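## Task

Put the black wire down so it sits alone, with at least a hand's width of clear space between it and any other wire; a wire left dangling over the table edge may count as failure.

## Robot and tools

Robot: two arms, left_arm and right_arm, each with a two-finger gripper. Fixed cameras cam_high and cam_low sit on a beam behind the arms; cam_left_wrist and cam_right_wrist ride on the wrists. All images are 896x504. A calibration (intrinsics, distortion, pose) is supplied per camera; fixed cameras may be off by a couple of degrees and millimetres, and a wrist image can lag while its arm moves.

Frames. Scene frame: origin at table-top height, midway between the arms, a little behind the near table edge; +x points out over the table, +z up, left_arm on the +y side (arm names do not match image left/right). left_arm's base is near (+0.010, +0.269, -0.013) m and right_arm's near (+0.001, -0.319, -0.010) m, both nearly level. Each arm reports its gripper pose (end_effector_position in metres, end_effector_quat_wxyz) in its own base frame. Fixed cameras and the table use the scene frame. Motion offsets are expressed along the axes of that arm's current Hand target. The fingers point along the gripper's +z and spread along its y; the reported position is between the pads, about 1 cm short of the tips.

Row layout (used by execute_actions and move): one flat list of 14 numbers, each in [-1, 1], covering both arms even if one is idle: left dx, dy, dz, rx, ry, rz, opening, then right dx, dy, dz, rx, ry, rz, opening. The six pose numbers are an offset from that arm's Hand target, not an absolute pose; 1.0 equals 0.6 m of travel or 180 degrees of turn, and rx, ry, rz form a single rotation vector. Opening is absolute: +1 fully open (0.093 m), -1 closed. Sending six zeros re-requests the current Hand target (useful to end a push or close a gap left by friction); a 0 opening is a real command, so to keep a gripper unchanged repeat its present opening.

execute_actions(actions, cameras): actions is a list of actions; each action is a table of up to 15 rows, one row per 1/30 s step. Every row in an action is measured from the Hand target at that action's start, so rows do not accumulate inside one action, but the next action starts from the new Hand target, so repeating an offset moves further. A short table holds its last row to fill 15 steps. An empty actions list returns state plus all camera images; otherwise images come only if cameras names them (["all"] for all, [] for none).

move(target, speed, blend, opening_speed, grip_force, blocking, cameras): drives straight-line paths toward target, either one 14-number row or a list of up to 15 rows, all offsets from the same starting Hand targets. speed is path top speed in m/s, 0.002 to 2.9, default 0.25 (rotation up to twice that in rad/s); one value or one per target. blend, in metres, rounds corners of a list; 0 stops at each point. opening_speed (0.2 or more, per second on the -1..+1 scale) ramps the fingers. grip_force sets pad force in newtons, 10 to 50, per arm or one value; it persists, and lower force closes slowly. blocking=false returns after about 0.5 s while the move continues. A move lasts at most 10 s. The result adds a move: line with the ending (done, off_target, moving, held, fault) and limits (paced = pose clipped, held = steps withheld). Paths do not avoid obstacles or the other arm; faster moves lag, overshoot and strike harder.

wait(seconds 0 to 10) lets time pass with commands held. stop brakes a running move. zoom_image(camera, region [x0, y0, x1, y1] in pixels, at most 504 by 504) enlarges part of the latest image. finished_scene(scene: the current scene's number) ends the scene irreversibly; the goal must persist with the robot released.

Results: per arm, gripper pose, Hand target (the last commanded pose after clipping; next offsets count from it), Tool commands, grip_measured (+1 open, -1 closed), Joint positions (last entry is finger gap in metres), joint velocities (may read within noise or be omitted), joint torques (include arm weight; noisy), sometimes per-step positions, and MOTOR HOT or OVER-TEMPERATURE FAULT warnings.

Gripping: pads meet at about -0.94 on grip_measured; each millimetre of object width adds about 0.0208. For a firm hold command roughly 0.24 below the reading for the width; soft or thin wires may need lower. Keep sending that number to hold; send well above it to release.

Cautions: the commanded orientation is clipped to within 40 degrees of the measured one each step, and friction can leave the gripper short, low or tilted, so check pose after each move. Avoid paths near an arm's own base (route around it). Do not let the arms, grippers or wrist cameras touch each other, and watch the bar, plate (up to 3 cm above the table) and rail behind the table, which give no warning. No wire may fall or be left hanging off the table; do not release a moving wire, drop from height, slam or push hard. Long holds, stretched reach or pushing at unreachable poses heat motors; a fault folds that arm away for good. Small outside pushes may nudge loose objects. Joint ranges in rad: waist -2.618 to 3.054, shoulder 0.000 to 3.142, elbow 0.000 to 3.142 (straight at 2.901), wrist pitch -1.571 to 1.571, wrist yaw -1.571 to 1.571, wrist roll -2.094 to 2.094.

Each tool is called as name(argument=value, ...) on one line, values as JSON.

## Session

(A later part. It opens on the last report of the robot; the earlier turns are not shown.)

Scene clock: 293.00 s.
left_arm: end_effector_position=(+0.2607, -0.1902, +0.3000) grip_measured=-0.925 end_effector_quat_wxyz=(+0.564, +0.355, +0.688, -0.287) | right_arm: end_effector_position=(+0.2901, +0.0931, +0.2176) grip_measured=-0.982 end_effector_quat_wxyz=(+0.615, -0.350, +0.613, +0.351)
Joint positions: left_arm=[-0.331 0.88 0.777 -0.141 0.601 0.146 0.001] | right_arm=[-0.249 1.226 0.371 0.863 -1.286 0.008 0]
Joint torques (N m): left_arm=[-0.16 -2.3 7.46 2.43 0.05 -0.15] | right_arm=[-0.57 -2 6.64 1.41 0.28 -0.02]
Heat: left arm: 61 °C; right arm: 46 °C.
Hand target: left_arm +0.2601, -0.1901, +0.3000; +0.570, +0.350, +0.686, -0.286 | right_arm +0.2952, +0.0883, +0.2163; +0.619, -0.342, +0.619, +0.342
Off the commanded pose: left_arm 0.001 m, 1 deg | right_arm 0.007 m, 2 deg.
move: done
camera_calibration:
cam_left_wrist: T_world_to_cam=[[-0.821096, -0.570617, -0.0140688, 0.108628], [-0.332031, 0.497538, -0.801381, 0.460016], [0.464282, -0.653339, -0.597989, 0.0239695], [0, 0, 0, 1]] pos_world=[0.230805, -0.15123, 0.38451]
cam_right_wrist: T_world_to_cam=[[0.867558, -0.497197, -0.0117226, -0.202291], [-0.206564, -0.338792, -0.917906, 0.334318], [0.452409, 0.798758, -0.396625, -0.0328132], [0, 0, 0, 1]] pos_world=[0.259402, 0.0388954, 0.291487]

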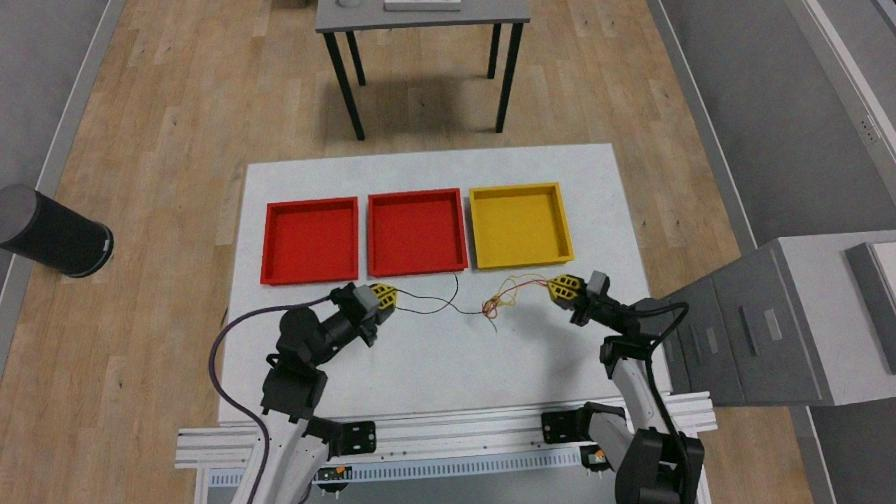

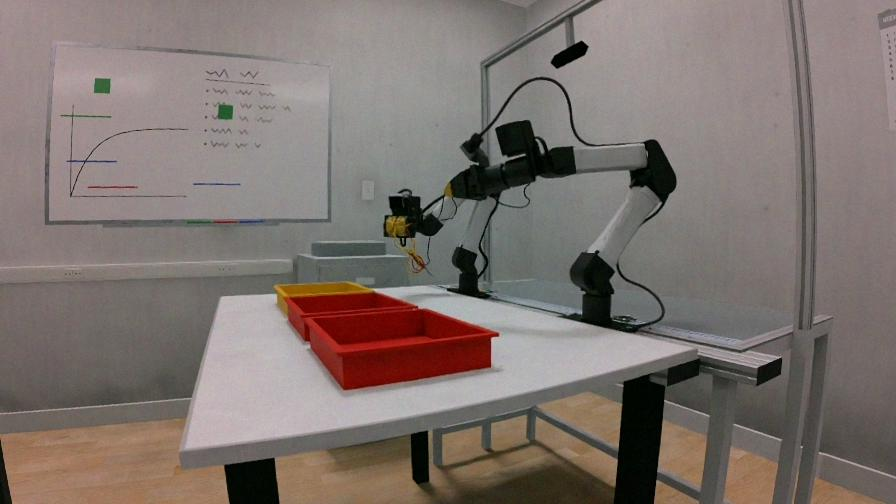

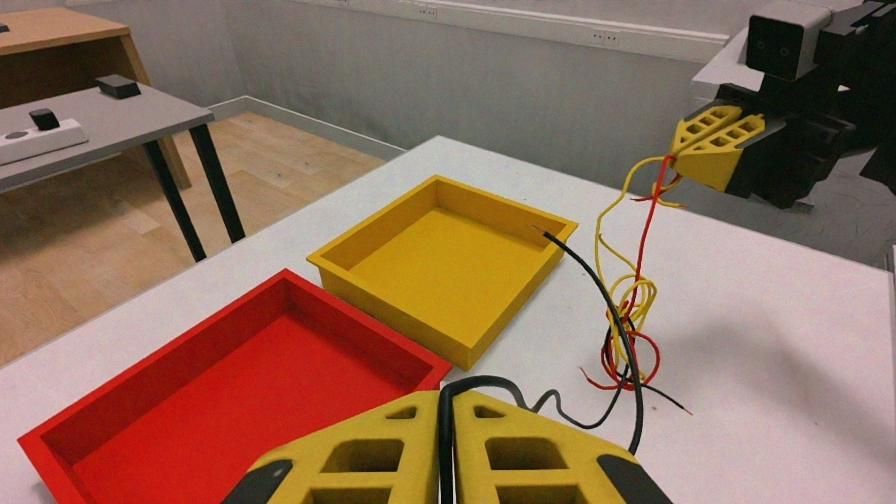

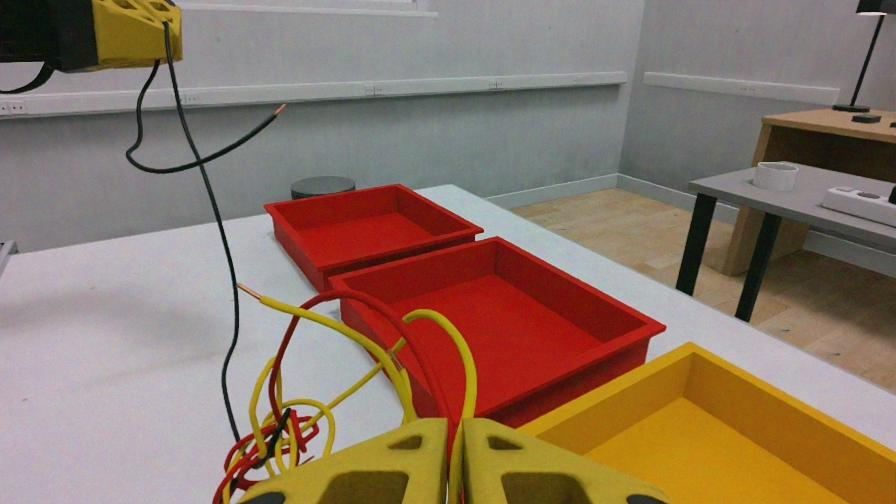

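move(target=[0.069,-0.05,0.0815,0,0.139,0,-0.9316,0.1667,0,0,0,0,0,-1.0], cameras=["all"], speed=0.08)

zoom_image(camera="cam_left_wrist", region=[430, 100, 780, 400])

zoom_image(camera="cam_right_wrist", region=[150, 250, 450, 504])

Scene clock: 315.60 s.
left_arm: end_effector_position=(+0.2550, -0.2363, +0.2341) grip_measured=-0.925 end_effector_quat_wxyz=(+0.390, +0.401, +0.803, -0.206) | right_arm: end_effector_position=(+0.2920, +0.0925, +0.1080) grip_measured=-0.982 end_effector_quat_wxyz=(+0.584, -0.329, +0.643, +0.371)
Joint positions: left_arm=[-0.625 1.144 1.023 -0.562 0.255 0.18 0.001] | right_arm=[-0.249 1.794 0.23 1.414 -1.284 -0.051 0]
Joint torques (N m): left_arm=[-0.2 -2.66 12.94 2.04 0.1 0.08] | right_arm=[-0.72 -3.75 3.11 2.45 0.13 -0.1]
Heat: left arm: 61 °C; right arm: 45 °C.
Hand target: left_arm +0.2600, -0.2401, +0.2501; +0.408, +0.404, +0.793, -0.203 | right_arm +0.2952, +0.0883, +0.1163; +0.619, -0.342, +0.619, +0.342
Off the commanded pose: left_arm 0.017 m, 2 deg | right_arm 0.010 m, 6 deg.
move: off_target (left_arm, right_arm)
camera_calibration:
cam_left_wrist: T_world_to_cam=[[-0.815569, -0.578376, 0.0181342, 0.0659022], [-0.521501, 0.721067, -0.456179, 0.448585], [0.250767, -0.381503, -0.889703, 0.144034], [0, 0, 0, 1]] pos_world=[0.251566, -0.230395, 0.331587]
cam_right_wrist: T_world_to_cam=[[0.861294, -0.497014, -0.105596, -0.19359], [-0.30041, -0.330498, -0.894721, 0.258077], [0.409789, 0.802339, -0.433964, -0.0605643], [0, 0, 0, 1]] pos_world=[0.269085, 0.0376703, 0.184182]

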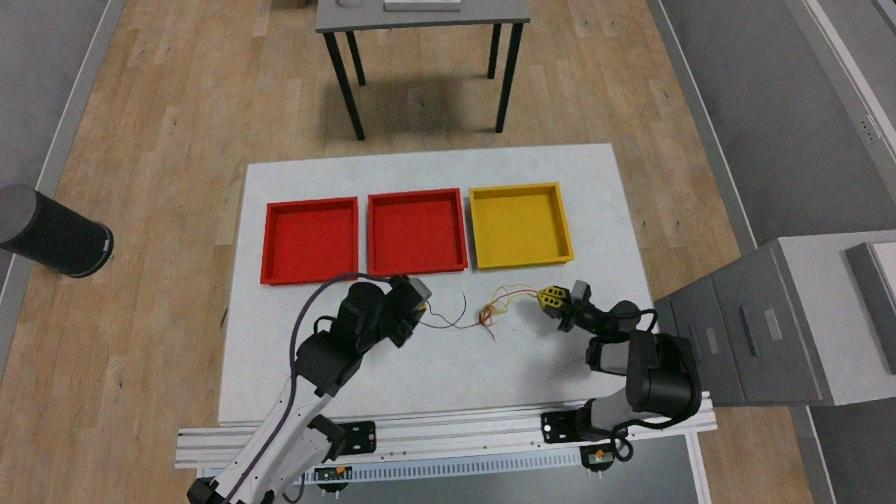

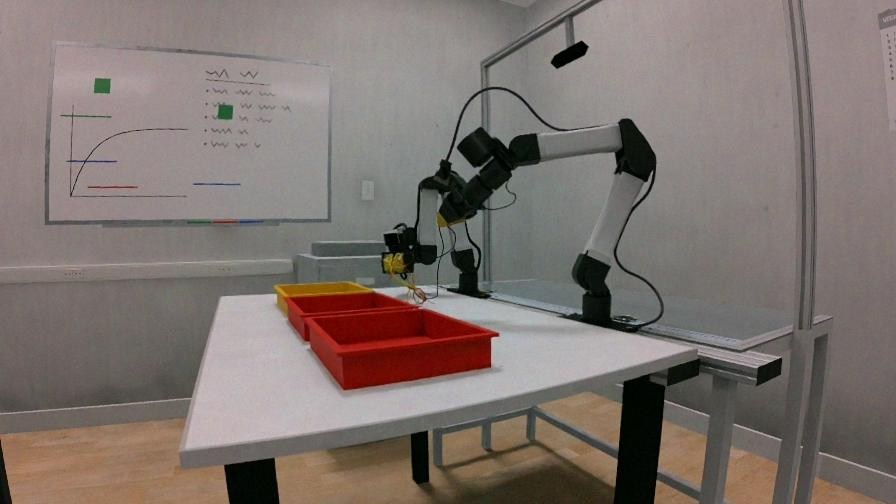

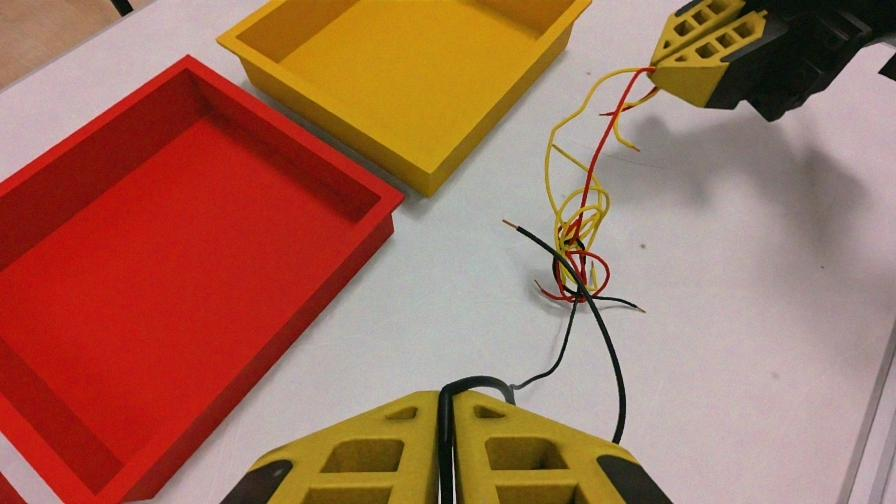

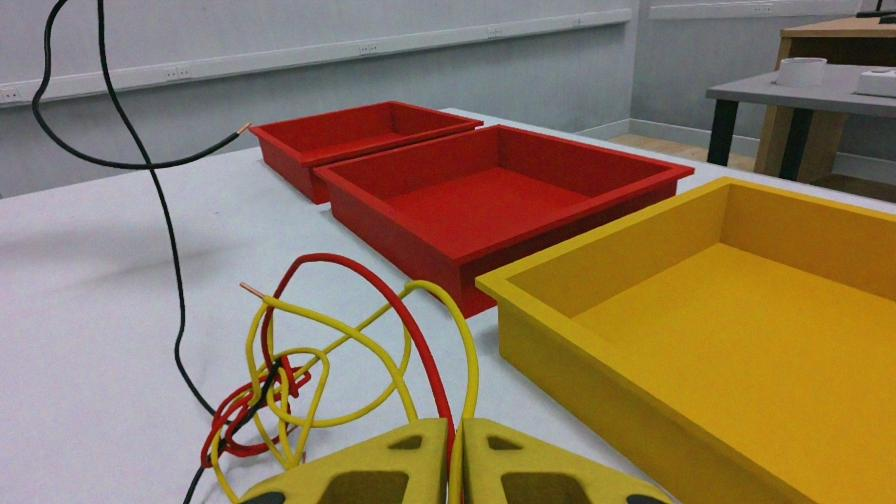

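Scaled by 1.440 from the camera's 896x504 image, which has a finer 1280x720 frame.

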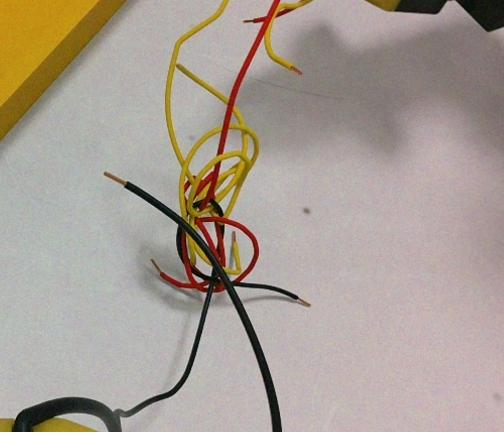

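Scaled by 1.680 from the camera's 896x504 image, which has a finer 1280x720 frame.

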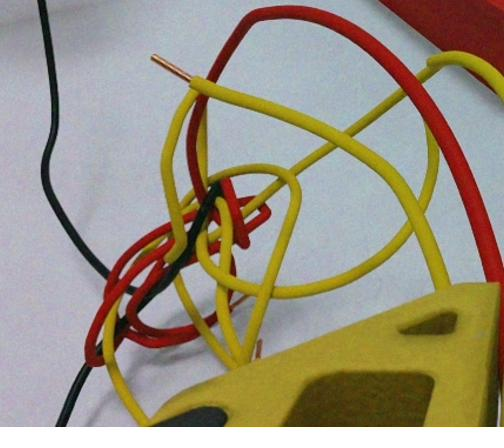

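move(target=[0.294,0.0395,0.148,0,0,0,-0.9316,0,0,0,0,0,0,-1.0], cameras=["all"], speed=0.08)

zoom_image(camera="cam_right_wrist", region=[100, 150, 450, 504])

Scene clock: 367.93 s.
left_arm: end_effector_position=(+0.2635, -0.2007, +0.0584) grip_measured=-0.925 end_effector_quat_wxyz=(+0.406, +0.397, +0.798, -0.202) | right_arm: end_effector_position=(+0.2920, +0.0925, +0.1081) grip_measured=-0.982 end_effector_quat_wxyz=(+0.584, -0.329, +0.643, +0.371)
Joint positions: left_arm=[-0.47 1.324 0.369 0.273 0.361 0.279 0.001] | right_arm=[-0.249 1.794 0.23 1.415 -1.284 -0.051 0]
Joint torques (N m): left_arm=[0.53 -2.61 6.13 2.25 0.27 0.2] | right_arm=[-0.68 -3.78 3.19 2.49 0.1 -0.06]
Heat: left arm: 67 °C; right arm: 46 °C.
Hand target: left_arm +0.2618, -0.2003, +0.0553; +0.408, +0.404, +0.793, -0.203 | right_arm +0.2952, +0.0883, +0.1163; +0.619, -0.342, +0.619, +0.342
Off the commanded pose: left_arm 0.004 m, 1 deg | right_arm 0.010 m, 6 deg.
move: off_target (right_arm)
camera_calibration:
cam_left_wrist: T_world_to_cam=[[-0.808639, -0.588305, -0.000692562, 0.0938977], [-0.515816, 0.709567, -0.480051, 0.344756], [0.282908, -0.38783, -0.877241, -0.0112966], [0, 0, 0, 1]] pos_world=[0.256956, -0.193768, 0.155656]
cam_right_wrist: T_world_to_cam=[[0.861356, -0.496975, -0.105274, -0.193656], [-0.300122, -0.330633, -0.894767, 0.258103], [0.409869, 0.802308, -0.433946, -0.0605443], [0, 0, 0, 1]] pos_world=[0.269084, 0.0376707, 0.184282]

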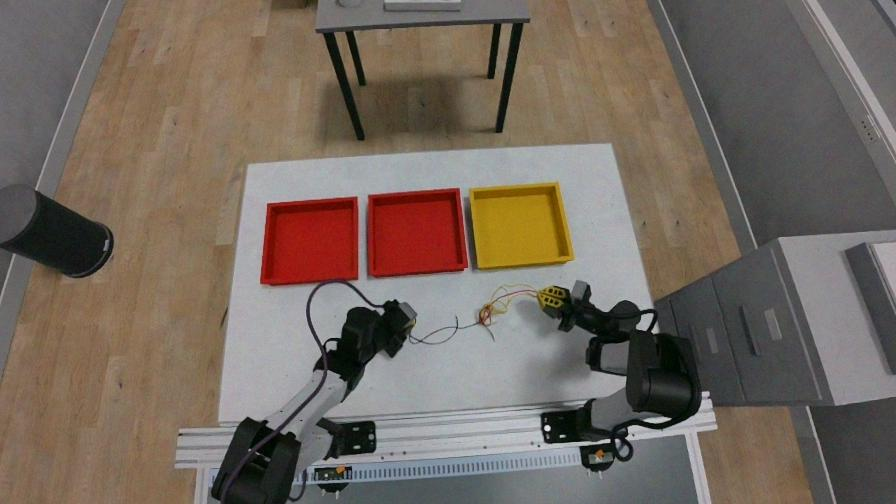

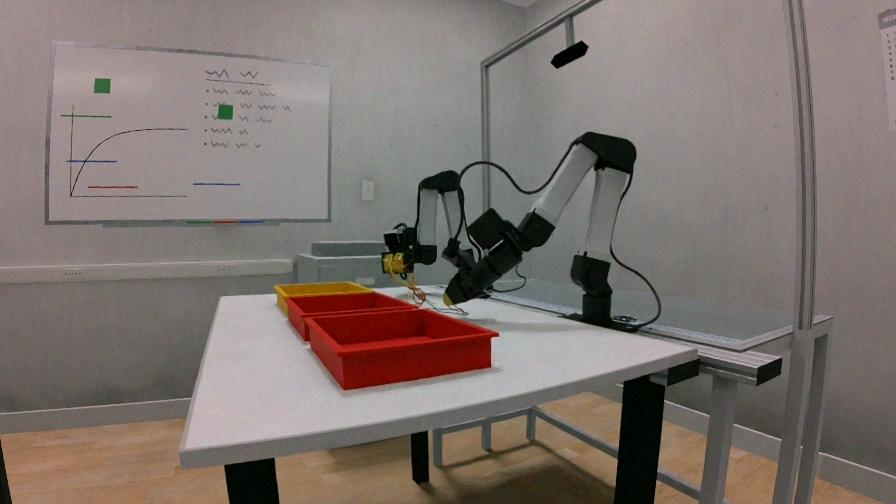

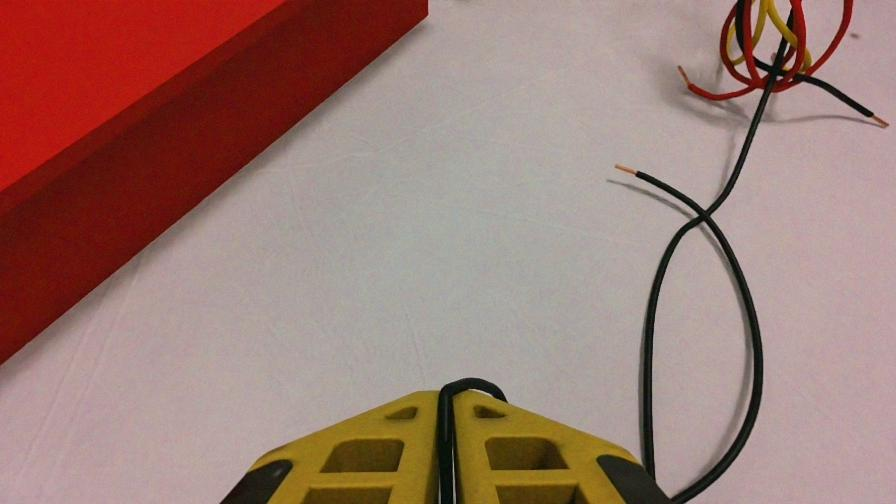

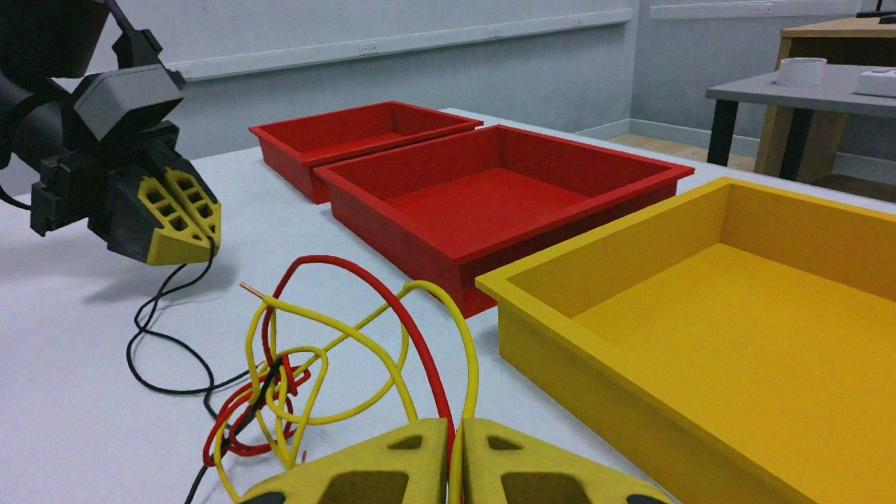

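Scaled by 1.424 from the camera's 896x504 image, which has a finer 1280x720 frame.

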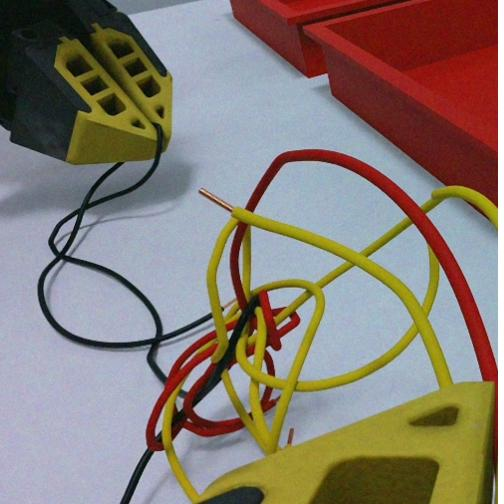

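move(target=[[0.0243,0,0.0175,0,0,0,-0.9316,0,0,0,0,0,0,-1.0],[0.0243,0,0.0175,0,0,0,-0.4,0,0,0,0,0,0,-1.0],[0.0243,0,-0.13,0,0,0,-0.4,0,0,0,0,0,0,-1.0]], cameras=["cam_left_wrist"], speed=0.05, opening_speed=0.5)

Scene clock: 377.93 s.
left_arm: end_effector_position=(+0.2157, -0.1408, +0.0794) grip_measured=-0.403 end_effector_quat_wxyz=(+0.394, +0.395, +0.805, -0.204) | right_arm: end_effector_position=(+0.2920, +0.0925, +0.1081) grip_measured=-0.982 end_effector_quat_wxyz=(+0.584, -0.329, +0.643, +0.371)
Joint positions: left_arm=[-0.239 0.864 0.3 -0.218 0.534 0.448 0.026] | right_arm=[-0.249 1.794 0.23 1.415 -1.284 -0.051 0]
Joint torques (N m): left_arm=[0.7 -1.48 9.95 1.87 0.45 0.17] | right_arm=[-0.77 -3.77 2.77 2.48 0.09 -0.11]
Heat: left arm: 65 °C; right arm: 46 °C.
Hand target: left_arm +0.2191, -0.1425, +0.0891; +0.408, +0.404, +0.793, -0.203 | right_arm +0.2952, +0.0883, +0.1163; +0.619, -0.342, +0.619, +0.342
Off the commanded pose: left_arm 0.010 m, 2 deg | right_arm 0.010 m, 6 deg.
move: off_target (right_arm)
camera_calibration:
cam_left_wrist: T_world_to_cam=[[-0.807653, -0.589435, 0.0162212, 0.088808], [-0.529437, 0.712783, -0.460041, 0.289365], [0.259602, -0.380142, -0.887749, 0.0508057], [0, 0, 0, 1]] pos_world=[0.211737, -0.134595, 0.176782]
Images, in order (width x height): cam_left_wrist 896x504.

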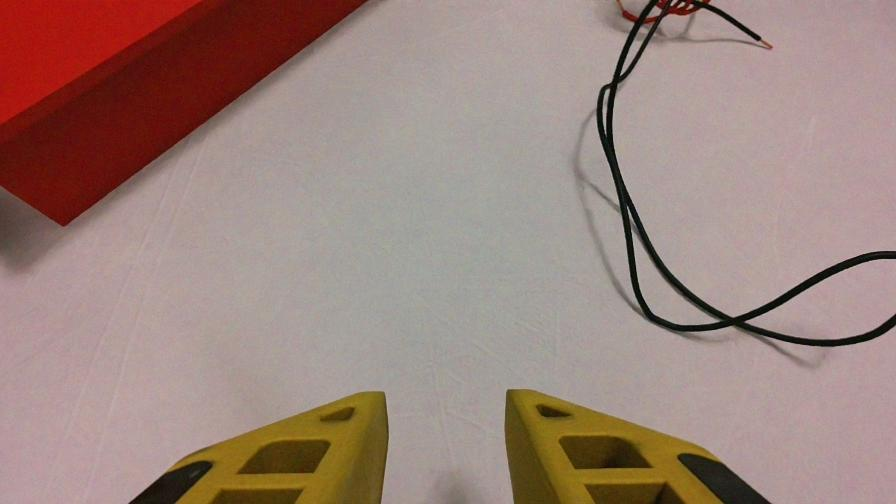

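move(target=[[-0.162,0.0015,-0.117,0,0,0,-0.4,0,0,0,0,0,0,-1.0],[-0.2728,-0.2135,0.202,0,0.1333,0,-0.4,0,0,0,0,0,0,-1.0]], cameras=["cam_left_wrist","cam_right_wrist","cam_high"], speed=0.15, blend=0.03)

zoom_image(camera="cam_left_wrist", region=[250, 50, 750, 450])

Scene clock: 399.57 s.
left_arm: end_effector_position=(+0.2244, -0.3676, +0.1394) grip_measured=-0.403 end_effector_quat_wxyz=(+0.220, +0.446, +0.860, -0.111) | right_arm: end_effector_position=(+0.2920, +0.0925, +0.1081) grip_measured=-0.982 end_effector_quat_wxyz=(+0.584, -0.329, +0.643, +0.371)
Joint positions: left_arm=[-1.04 1.738 1.414 -0.75 -0.044 -0.073 0.026] | right_arm=[-0.249 1.794 0.23 1.415 -1.284 -0.051 0]
Joint torques (N m): left_arm=[0.12 -7.3 12.22 1.46 -0.08 -0.22] | right_arm=[-0.7 -3.96 2.81 2.47 0.11 -0.05]
Heat: left arm: 65 °C; right arm: 47 °C.
Hand target: left_arm +0.2302, -0.3750, +0.1501; +0.234, +0.437, +0.861, -0.115 | right_arm +0.2952, +0.0883, +0.1163; +0.619, -0.342, +0.619, +0.342
Off the commanded pose: left_arm 0.014 m, 2 deg | right_arm 0.010 m, 6 deg.
move: off_target (left_arm, right_arm)
camera_calibration:
cam_left_wrist: T_world_to_cam=[[-0.826213, -0.56335, 0.00278622, -0.0232644], [-0.562556, 0.824764, -0.057406, 0.475821], [0.0300417, -0.048997, -0.998347, 0.204307], [0, 0, 0, 1]] pos_world=[0.242317, -0.395536, 0.231349]
cam_right_wrist: T_world_to_cam=[[0.861356, -0.496975, -0.105274, -0.193656], [-0.300122, -0.330633, -0.894767, 0.258103], [0.409869, 0.802308, -0.433946, -0.0605443], [0, 0, 0, 1]] pos_world=[0.269084, 0.0376707, 0.184282]
Images, in order (width x height): cam_high 896x504, cam_left_wrist 896x504, cam_right_wrist 896x504.

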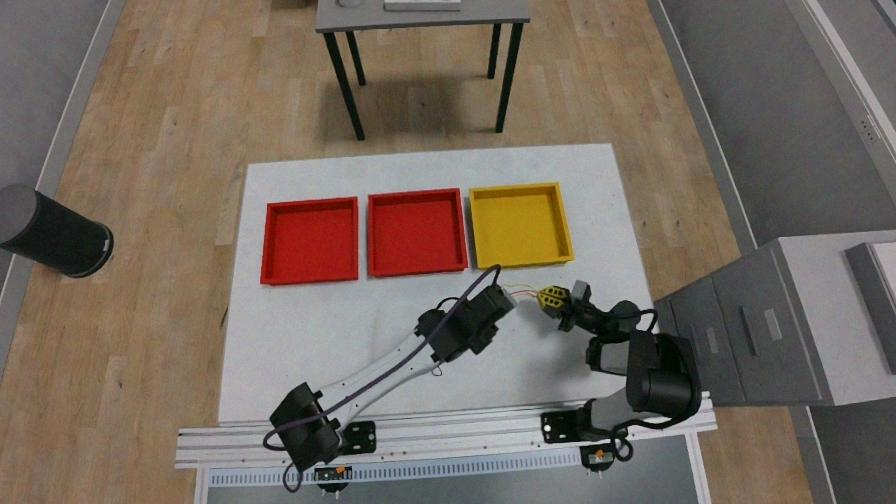

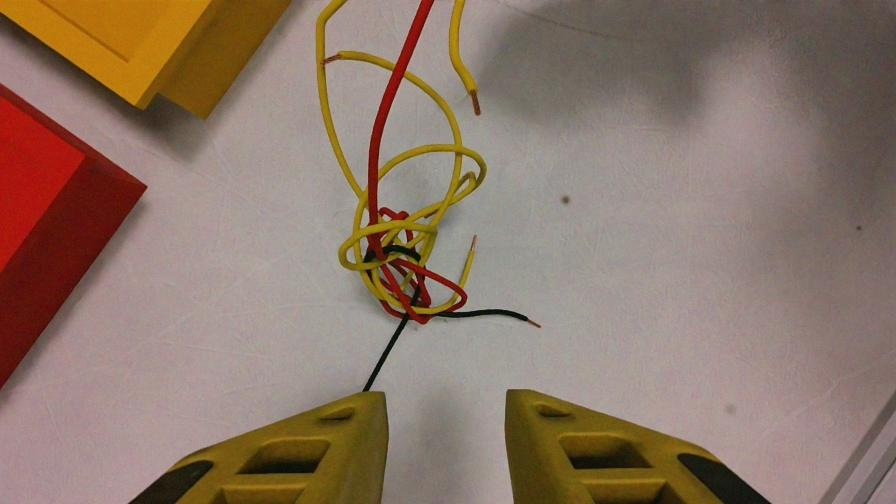

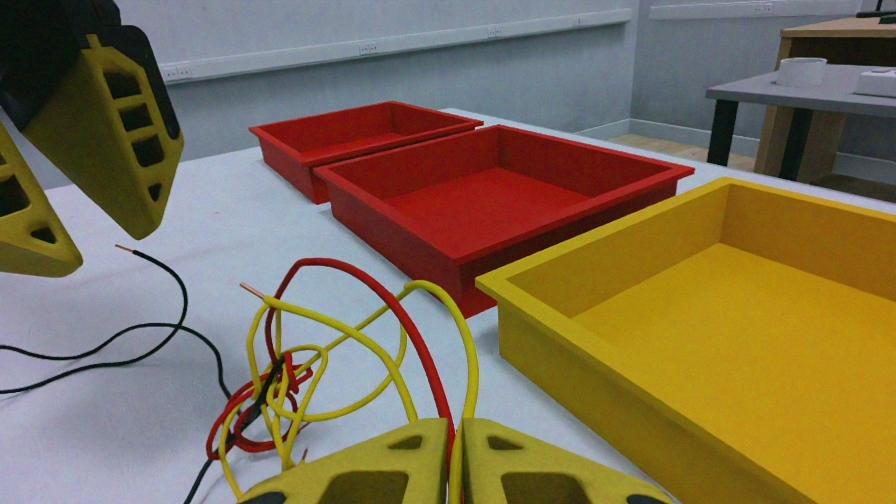

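Scaled by 1.008 from the camera's 896x504 image, which has a finer 1280x720 frame.

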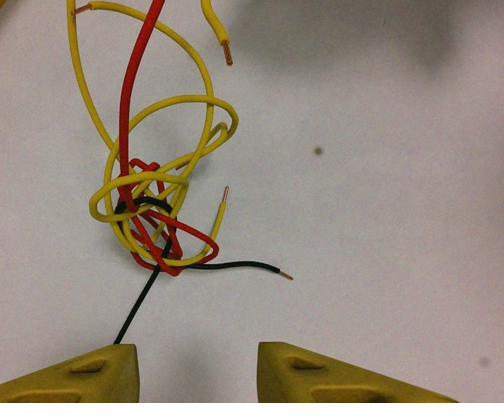

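zoom_image(camera="cam_left_wrist", region=[330, 180, 500, 340])

zoom_image(camera="cam_right_wrist", region=[190, 320, 350, 480])

Scaled by 2.965 from the camera's 896x504 image, which has a finer 1280x720 frame.

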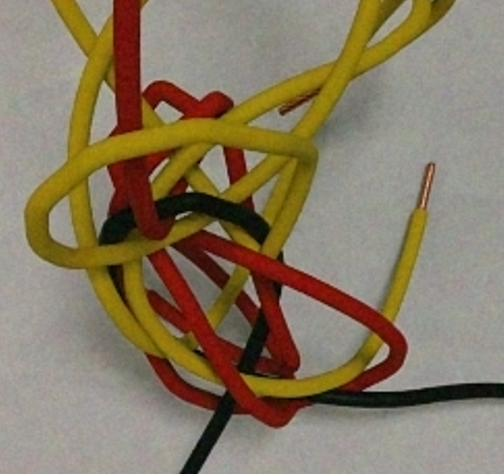

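Scaled by 3.150 from the camera's 896x504 image, which has a finer 1280x720 frame.

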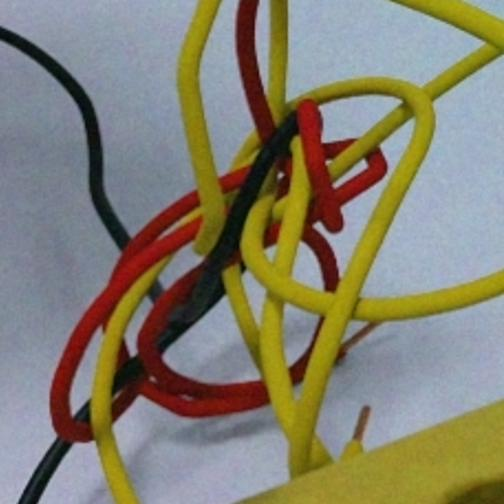

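move(target=[0.049,0.0332,0.0873,0,0,0,-0.4,0,0,0,0,0,0,-1.0], cameras=["cam_left_wrist"], speed=0.1)

zoom_image(camera="cam_left_wrist", region=[320, 120, 570, 370])

Scene clock: 463.53 s.
left_arm: end_effector_position=(+0.2472, -0.3632, +0.0956) grip_measured=-0.403 end_effector_quat_wxyz=(+0.236, +0.431, +0.864, -0.113) | right_arm: end_effector_position=(+0.2920, +0.0925, +0.1081) grip_measured=-0.982 end_effector_quat_wxyz=(+0.584, -0.329, +0.643, +0.371)
Joint positions: left_arm=[-0.989 1.777 1.269 -0.535 -0.041 -0.052 0.026] | right_arm=[-0.249 1.794 0.23 1.415 -1.284 -0.051 0]
Joint torques (N m): left_arm=[0.35 -7.77 6.97 1.71 0.11 0.13] | right_arm=[-0.81 -3.79 2.93 2.44 0.07 -0.17]
Heat: left arm: 67 °C; right arm: 49 °C.
Hand target: left_arm +0.2472, -0.3637, +0.0902; +0.234, +0.437, +0.861, -0.115 | right_arm +0.2952, +0.0883, +0.1163; +0.619, -0.342, +0.619, +0.342
Off the commanded pose: left_arm 0.005 m, 1 deg | right_arm 0.010 m, 6 deg.
move: off_target (right_arm)
camera_calibration:
cam_left_wrist: T_world_to_cam=[[-0.807959, -0.589234, -0.00211817, -0.0150987], [-0.586774, 0.804904, -0.0884639, 0.484199], [0.0538309, -0.0702324, -0.996077, 0.146323], [0, 0, 0, 1]] pos_world=[0.26404, -0.388354, 0.188551]
Images, in order (width x height): cam_left_wrist 896x504.

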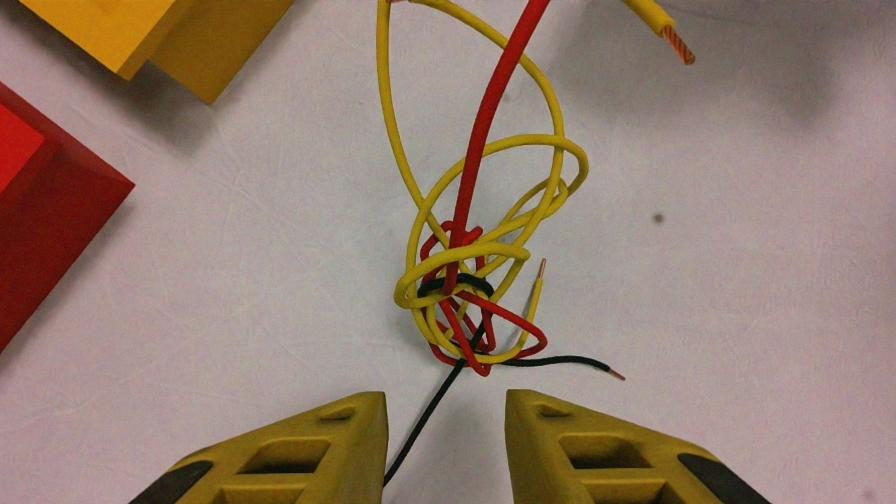

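Scaled by 2.016 from the camera's 896x504 image, which has a finer 1280x720 frame.

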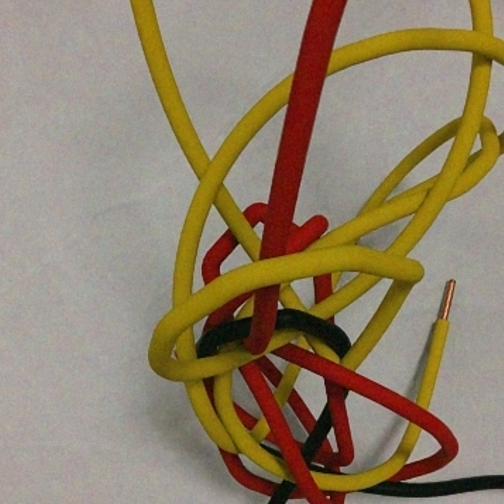

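zoom_image(camera="cam_right_wrist", region=[0, 220, 280, 480])

This scene's latest camera images include none from cam_right_wrist. They are from: cam_left_wrist. cam_right_wrist's image comes with the result of a call that names it in "cameras".

move(target=[0.0845,0.0425,-0.164,0,0,0,-0.4,0,0,0,0,0,0,-1.0], cameras=["cam_left_wrist","cam_right_wrist","cam_high"], speed=0.1)

zoom_image(camera="cam_right_wrist", region=[0, 200, 280, 480])

Scene clock: 500.73 s.
left_arm: end_effector_position=(+0.2153, -0.2770, +0.1501) grip_measured=-0.403 end_effector_quat_wxyz=(+0.235, +0.432, +0.864, -0.112) | right_arm: end_effector_position=(+0.2920, +0.0925, +0.1081) grip_measured=-0.982 end_effector_quat_wxyz=(+0.584, -0.329, +0.643, +0.371)
Joint positions: left_arm=[-0.911 1.408 1.111 -0.748 -0.002 0.016 0.026] | right_arm=[-0.249 1.794 0.23 1.415 -1.284 -0.051 0]
Joint torques (N m): left_arm=[0.51 -6.95 6.82 1.52 0.19 0.1] | right_arm=[-0.76 -3.49 3.12 2.44 0.07 -0.11]
Heat: left arm: 61 °C; right arm: 51 °C.
Hand target: left_arm +0.2122, -0.2736, +0.1498; +0.234, +0.437, +0.861, -0.115 | right_arm +0.2952, +0.0883, +0.1163; +0.619, -0.342, +0.619, +0.342
Off the commanded pose: left_arm 0.005 m, 1 deg | right_arm 0.010 m, 6 deg.
move: off_target (right_arm)
camera_calibration:
cam_left_wrist: T_world_to_cam=[[-0.808422, -0.588597, -0.00284677, 0.0103324], [-0.586229, 0.805585, -0.0858451, 0.400596], [0.0528215, -0.0677302, -0.996304, 0.209206], [0, 0, 0, 1]] pos_world=[0.232143, -0.302463, 0.242851]
cam_right_wrist: T_world_to_cam=[[0.861356, -0.496975, -0.105274, -0.193656], [-0.300122, -0.330633, -0.894767, 0.258103], [0.409869, 0.802308, -0.433946, -0.0605443], [0, 0, 0, 1]] pos_world=[0.269084, 0.0376707, 0.184282]
Images, in order (width x height): cam_high 896x504, cam_left_wrist 896x504, cam_right_wrist 896x504.

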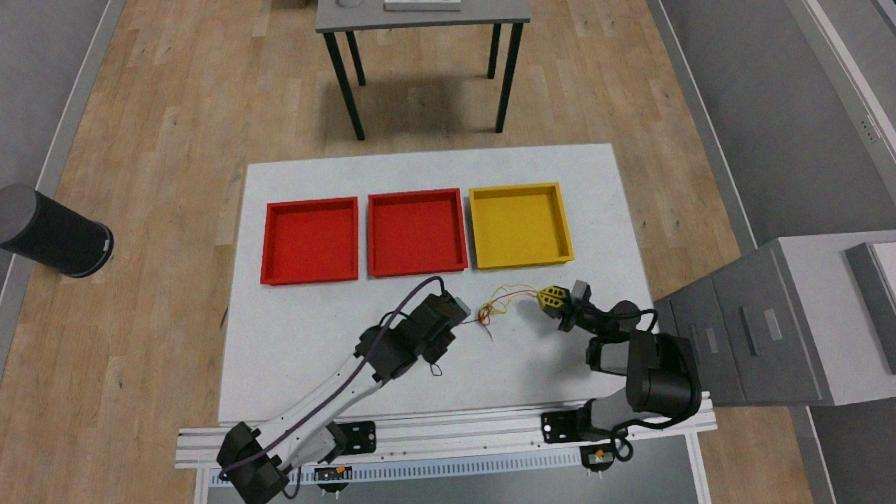

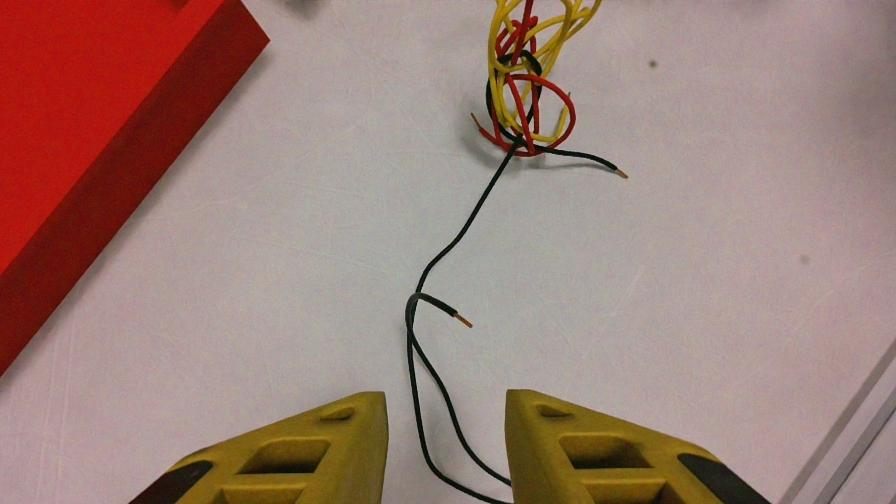

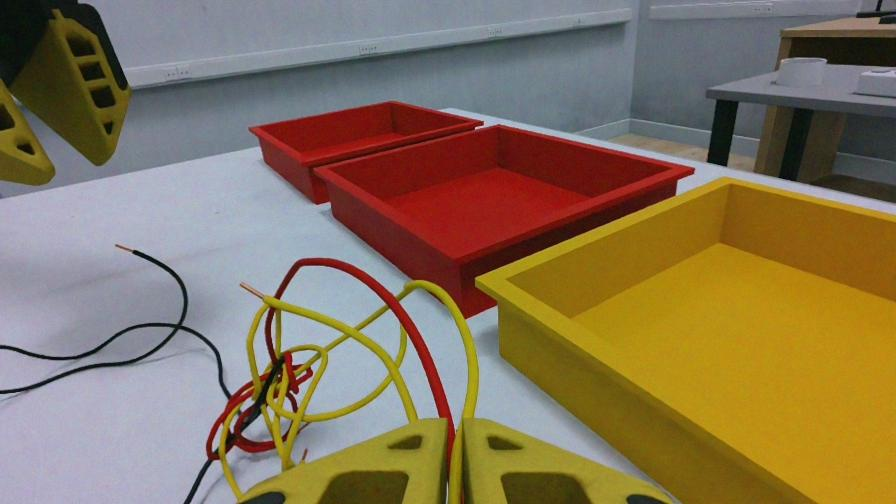

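Scaled by 1.800 from the camera's 896x504 image, which has a finer 1280x720 frame.

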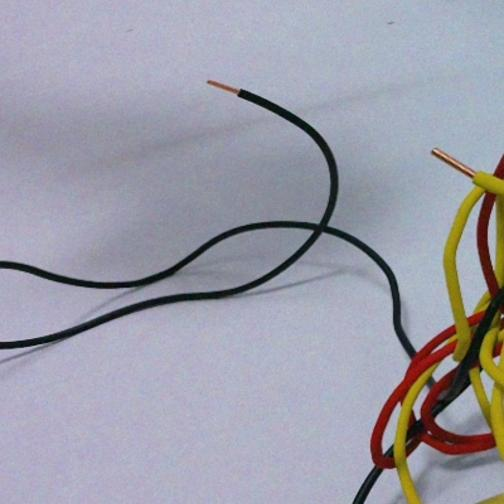

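move(target=[0.0508,0.0258,0.13,0,0,0,-0.3,0,0,0,0,0,0,-1.0], cameras=["cam_left_wrist","cam_right_wrist","cam_low"], speed=0.08)

zoom_image(camera="cam_right_wrist", region=[0, 100, 300, 400])

Scene clock: 514.67 s.
left_arm: end_effector_position=(+0.2329, -0.2742, +0.0714) grip_measured=-0.303 end_effector_quat_wxyz=(+0.235, +0.432, +0.864, -0.112) | right_arm: end_effector_position=(+0.2920, +0.0925, +0.1081) grip_measured=-0.982 end_effector_quat_wxyz=(+0.584, -0.329, +0.643, +0.371)
Joint positions: left_arm=[-0.854 1.514 0.884 -0.416 0.027 0.065 0.031] | right_arm=[-0.249 1.794 0.23 1.415 -1.284 -0.051 0]
Joint torques (N m): left_arm=[0.8 -5.09 6.82 1.74 0.19 0.18] | right_arm=[-0.43 -3.59 2.78 2.47 0.06 -0.16]
Heat: left arm: 60 °C; right arm: 51 °C.
Hand target: left_arm +0.2327, -0.2745, +0.0671; +0.234, +0.437, +0.861, -0.115 | right_arm +0.2952, +0.0883, +0.1163; +0.619, -0.342, +0.619, +0.342
Off the commanded pose: left_arm 0.004 m, 1 deg | right_arm 0.010 m, 6 deg.
move: off_target (right_arm)
camera_calibration:
cam_left_wrist: T_world_to_cam=[[-0.808373, -0.588663, -0.00290668, 0.0259033], [-0.58634, 0.805603, -0.0849036, 0.401864], [0.0523213, -0.0669295, -0.996385, 0.130428], [0, 0, 0, 1]] pos_world=[0.249745, -0.299765, 0.164151]
cam_right_wrist: T_world_to_cam=[[0.861356, -0.496975, -0.105274, -0.193656], [-0.300122, -0.330633, -0.894767, 0.258103], [0.409869, 0.802308, -0.433946, -0.0605443], [0, 0, 0, 1]] pos_world=[0.269084, 0.0376707, 0.184282]
Images, in order (width x height): cam_low 896x504, cam_left_wrist 896x504, cam_right_wrist 896x504.

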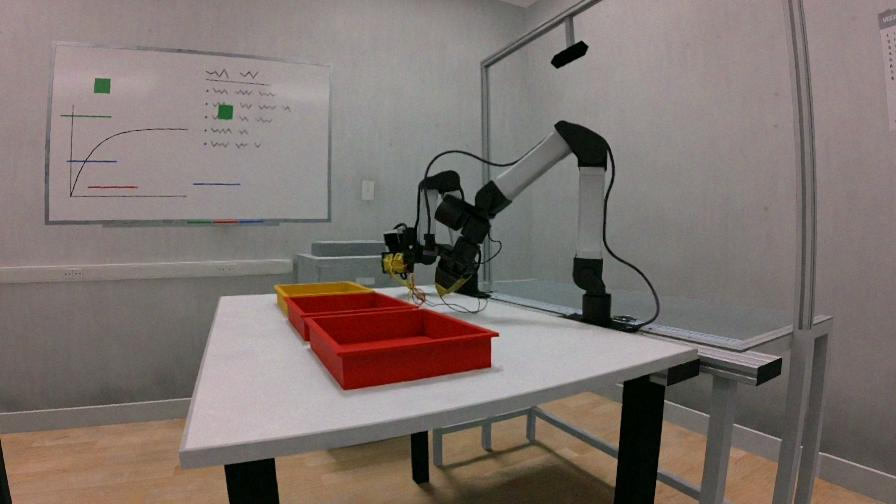

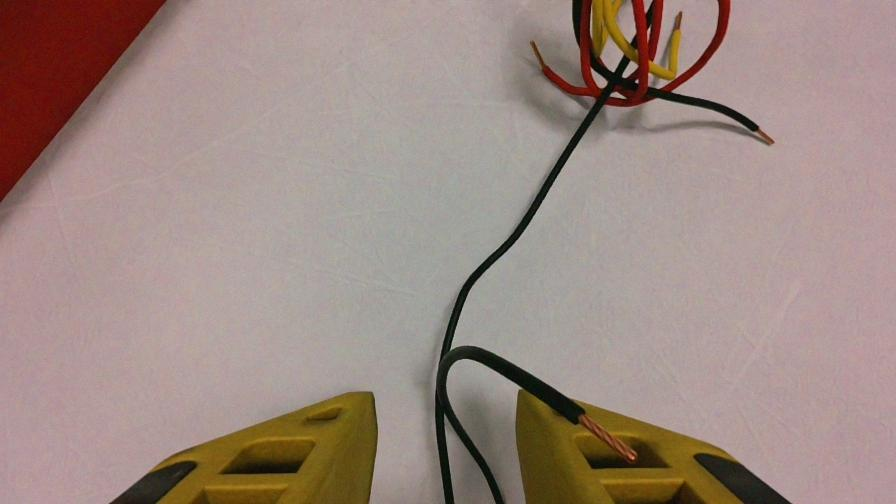

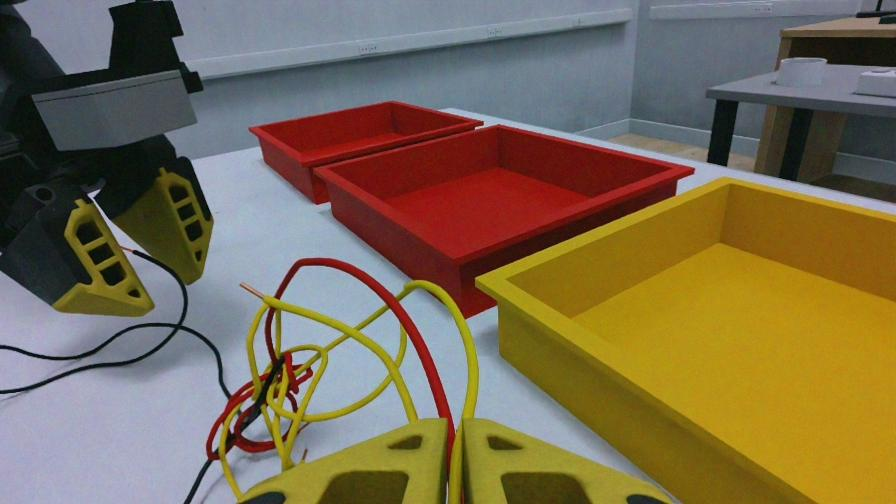

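Scaled by 1.680 from the camera's 896x504 image, which has a finer 1280x720 frame.

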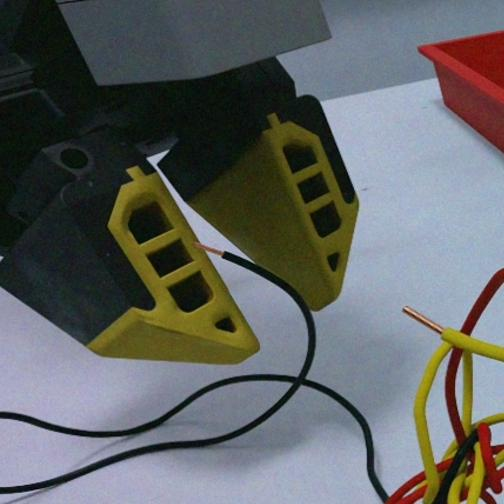

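move(target=[0.01,0.0,0.0625,0,0,0,-0.3,0,0,0,0,0,0,-1.0], cameras=["cam_left_wrist","cam_right_wrist"], speed=0.05)

zoom_image(camera="cam_right_wrist", region=[0, 150, 300, 450])

Scene clock: 523.57 s.
left_arm: end_effector_position=(+0.2423, -0.2852, +0.0365) grip_measured=-0.303 end_effector_quat_wxyz=(+0.235, +0.432, +0.864, -0.112) | right_arm: end_effector_position=(+0.2920, +0.0925, +0.1081) grip_measured=-0.982 end_effector_quat_wxyz=(+0.584, -0.329, +0.643, +0.371)
Joint positions: left_arm=[-0.854 1.635 0.849 -0.259 0.027 0.065 0.031] | right_arm=[-0.249 1.794 0.23 1.415 -1.284 -0.051 0]
Joint torques (N m): left_arm=[0.34 -5.65 6.23 1.71 0.16 0.11] | right_arm=[-0.77 -3.59 3.06 2.48 0.11 -0.08]
Heat: left arm: 61 °C; right arm: 51 °C.
Hand target: left_arm +0.2410, -0.2854, +0.0318; +0.234, +0.437, +0.861, -0.115 | right_arm +0.2952, +0.0883, +0.1163; +0.619, -0.342, +0.619, +0.342
Off the commanded pose: left_arm 0.005 m, 1 deg | right_arm 0.010 m, 6 deg.
move: off_target (right_arm)
camera_calibration:
cam_left_wrist: T_world_to_cam=[[-0.808512, -0.588473, -0.0026815, 0.02711], [-0.586104, 0.80565, -0.0860842, 0.413224], [0.0528186, -0.0680285, -0.996284, 0.0940557], [0, 0, 0, 1]] pos_world=[0.259143, -0.310562, 0.129351]
cam_right_wrist: T_world_to_cam=[[0.861356, -0.496975, -0.105274, -0.193656], [-0.300122, -0.330633, -0.894767, 0.258103], [0.409869, 0.802308, -0.433946, -0.0605443], [0, 0, 0, 1]] pos_world=[0.269084, 0.0376707, 0.184282]
Images, in order (width x height): cam_left_wrist 896x504, cam_right_wrist 896x504.

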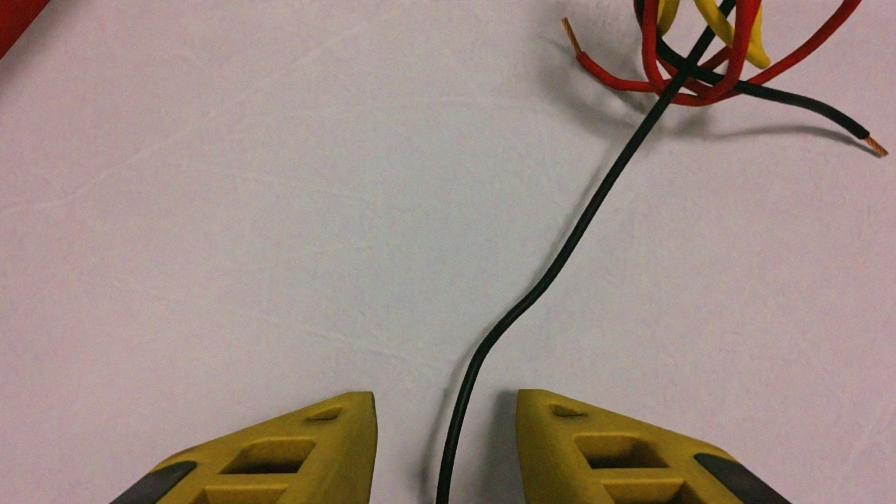

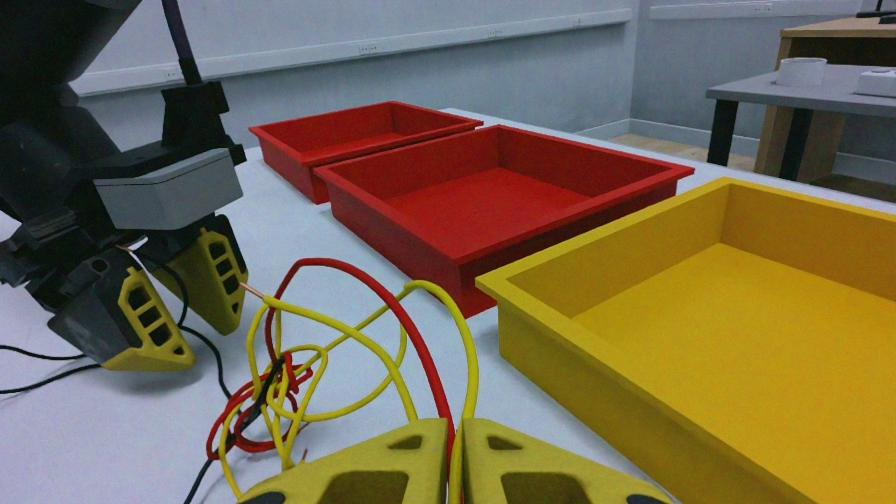

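Scaled by 1.680 from the camera's 896x504 image, which has a finer 1280x720 frame.

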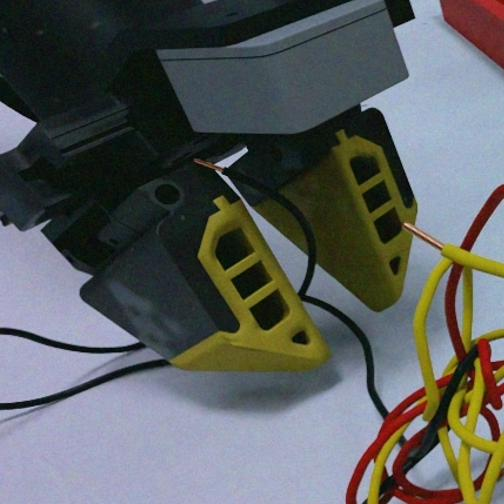

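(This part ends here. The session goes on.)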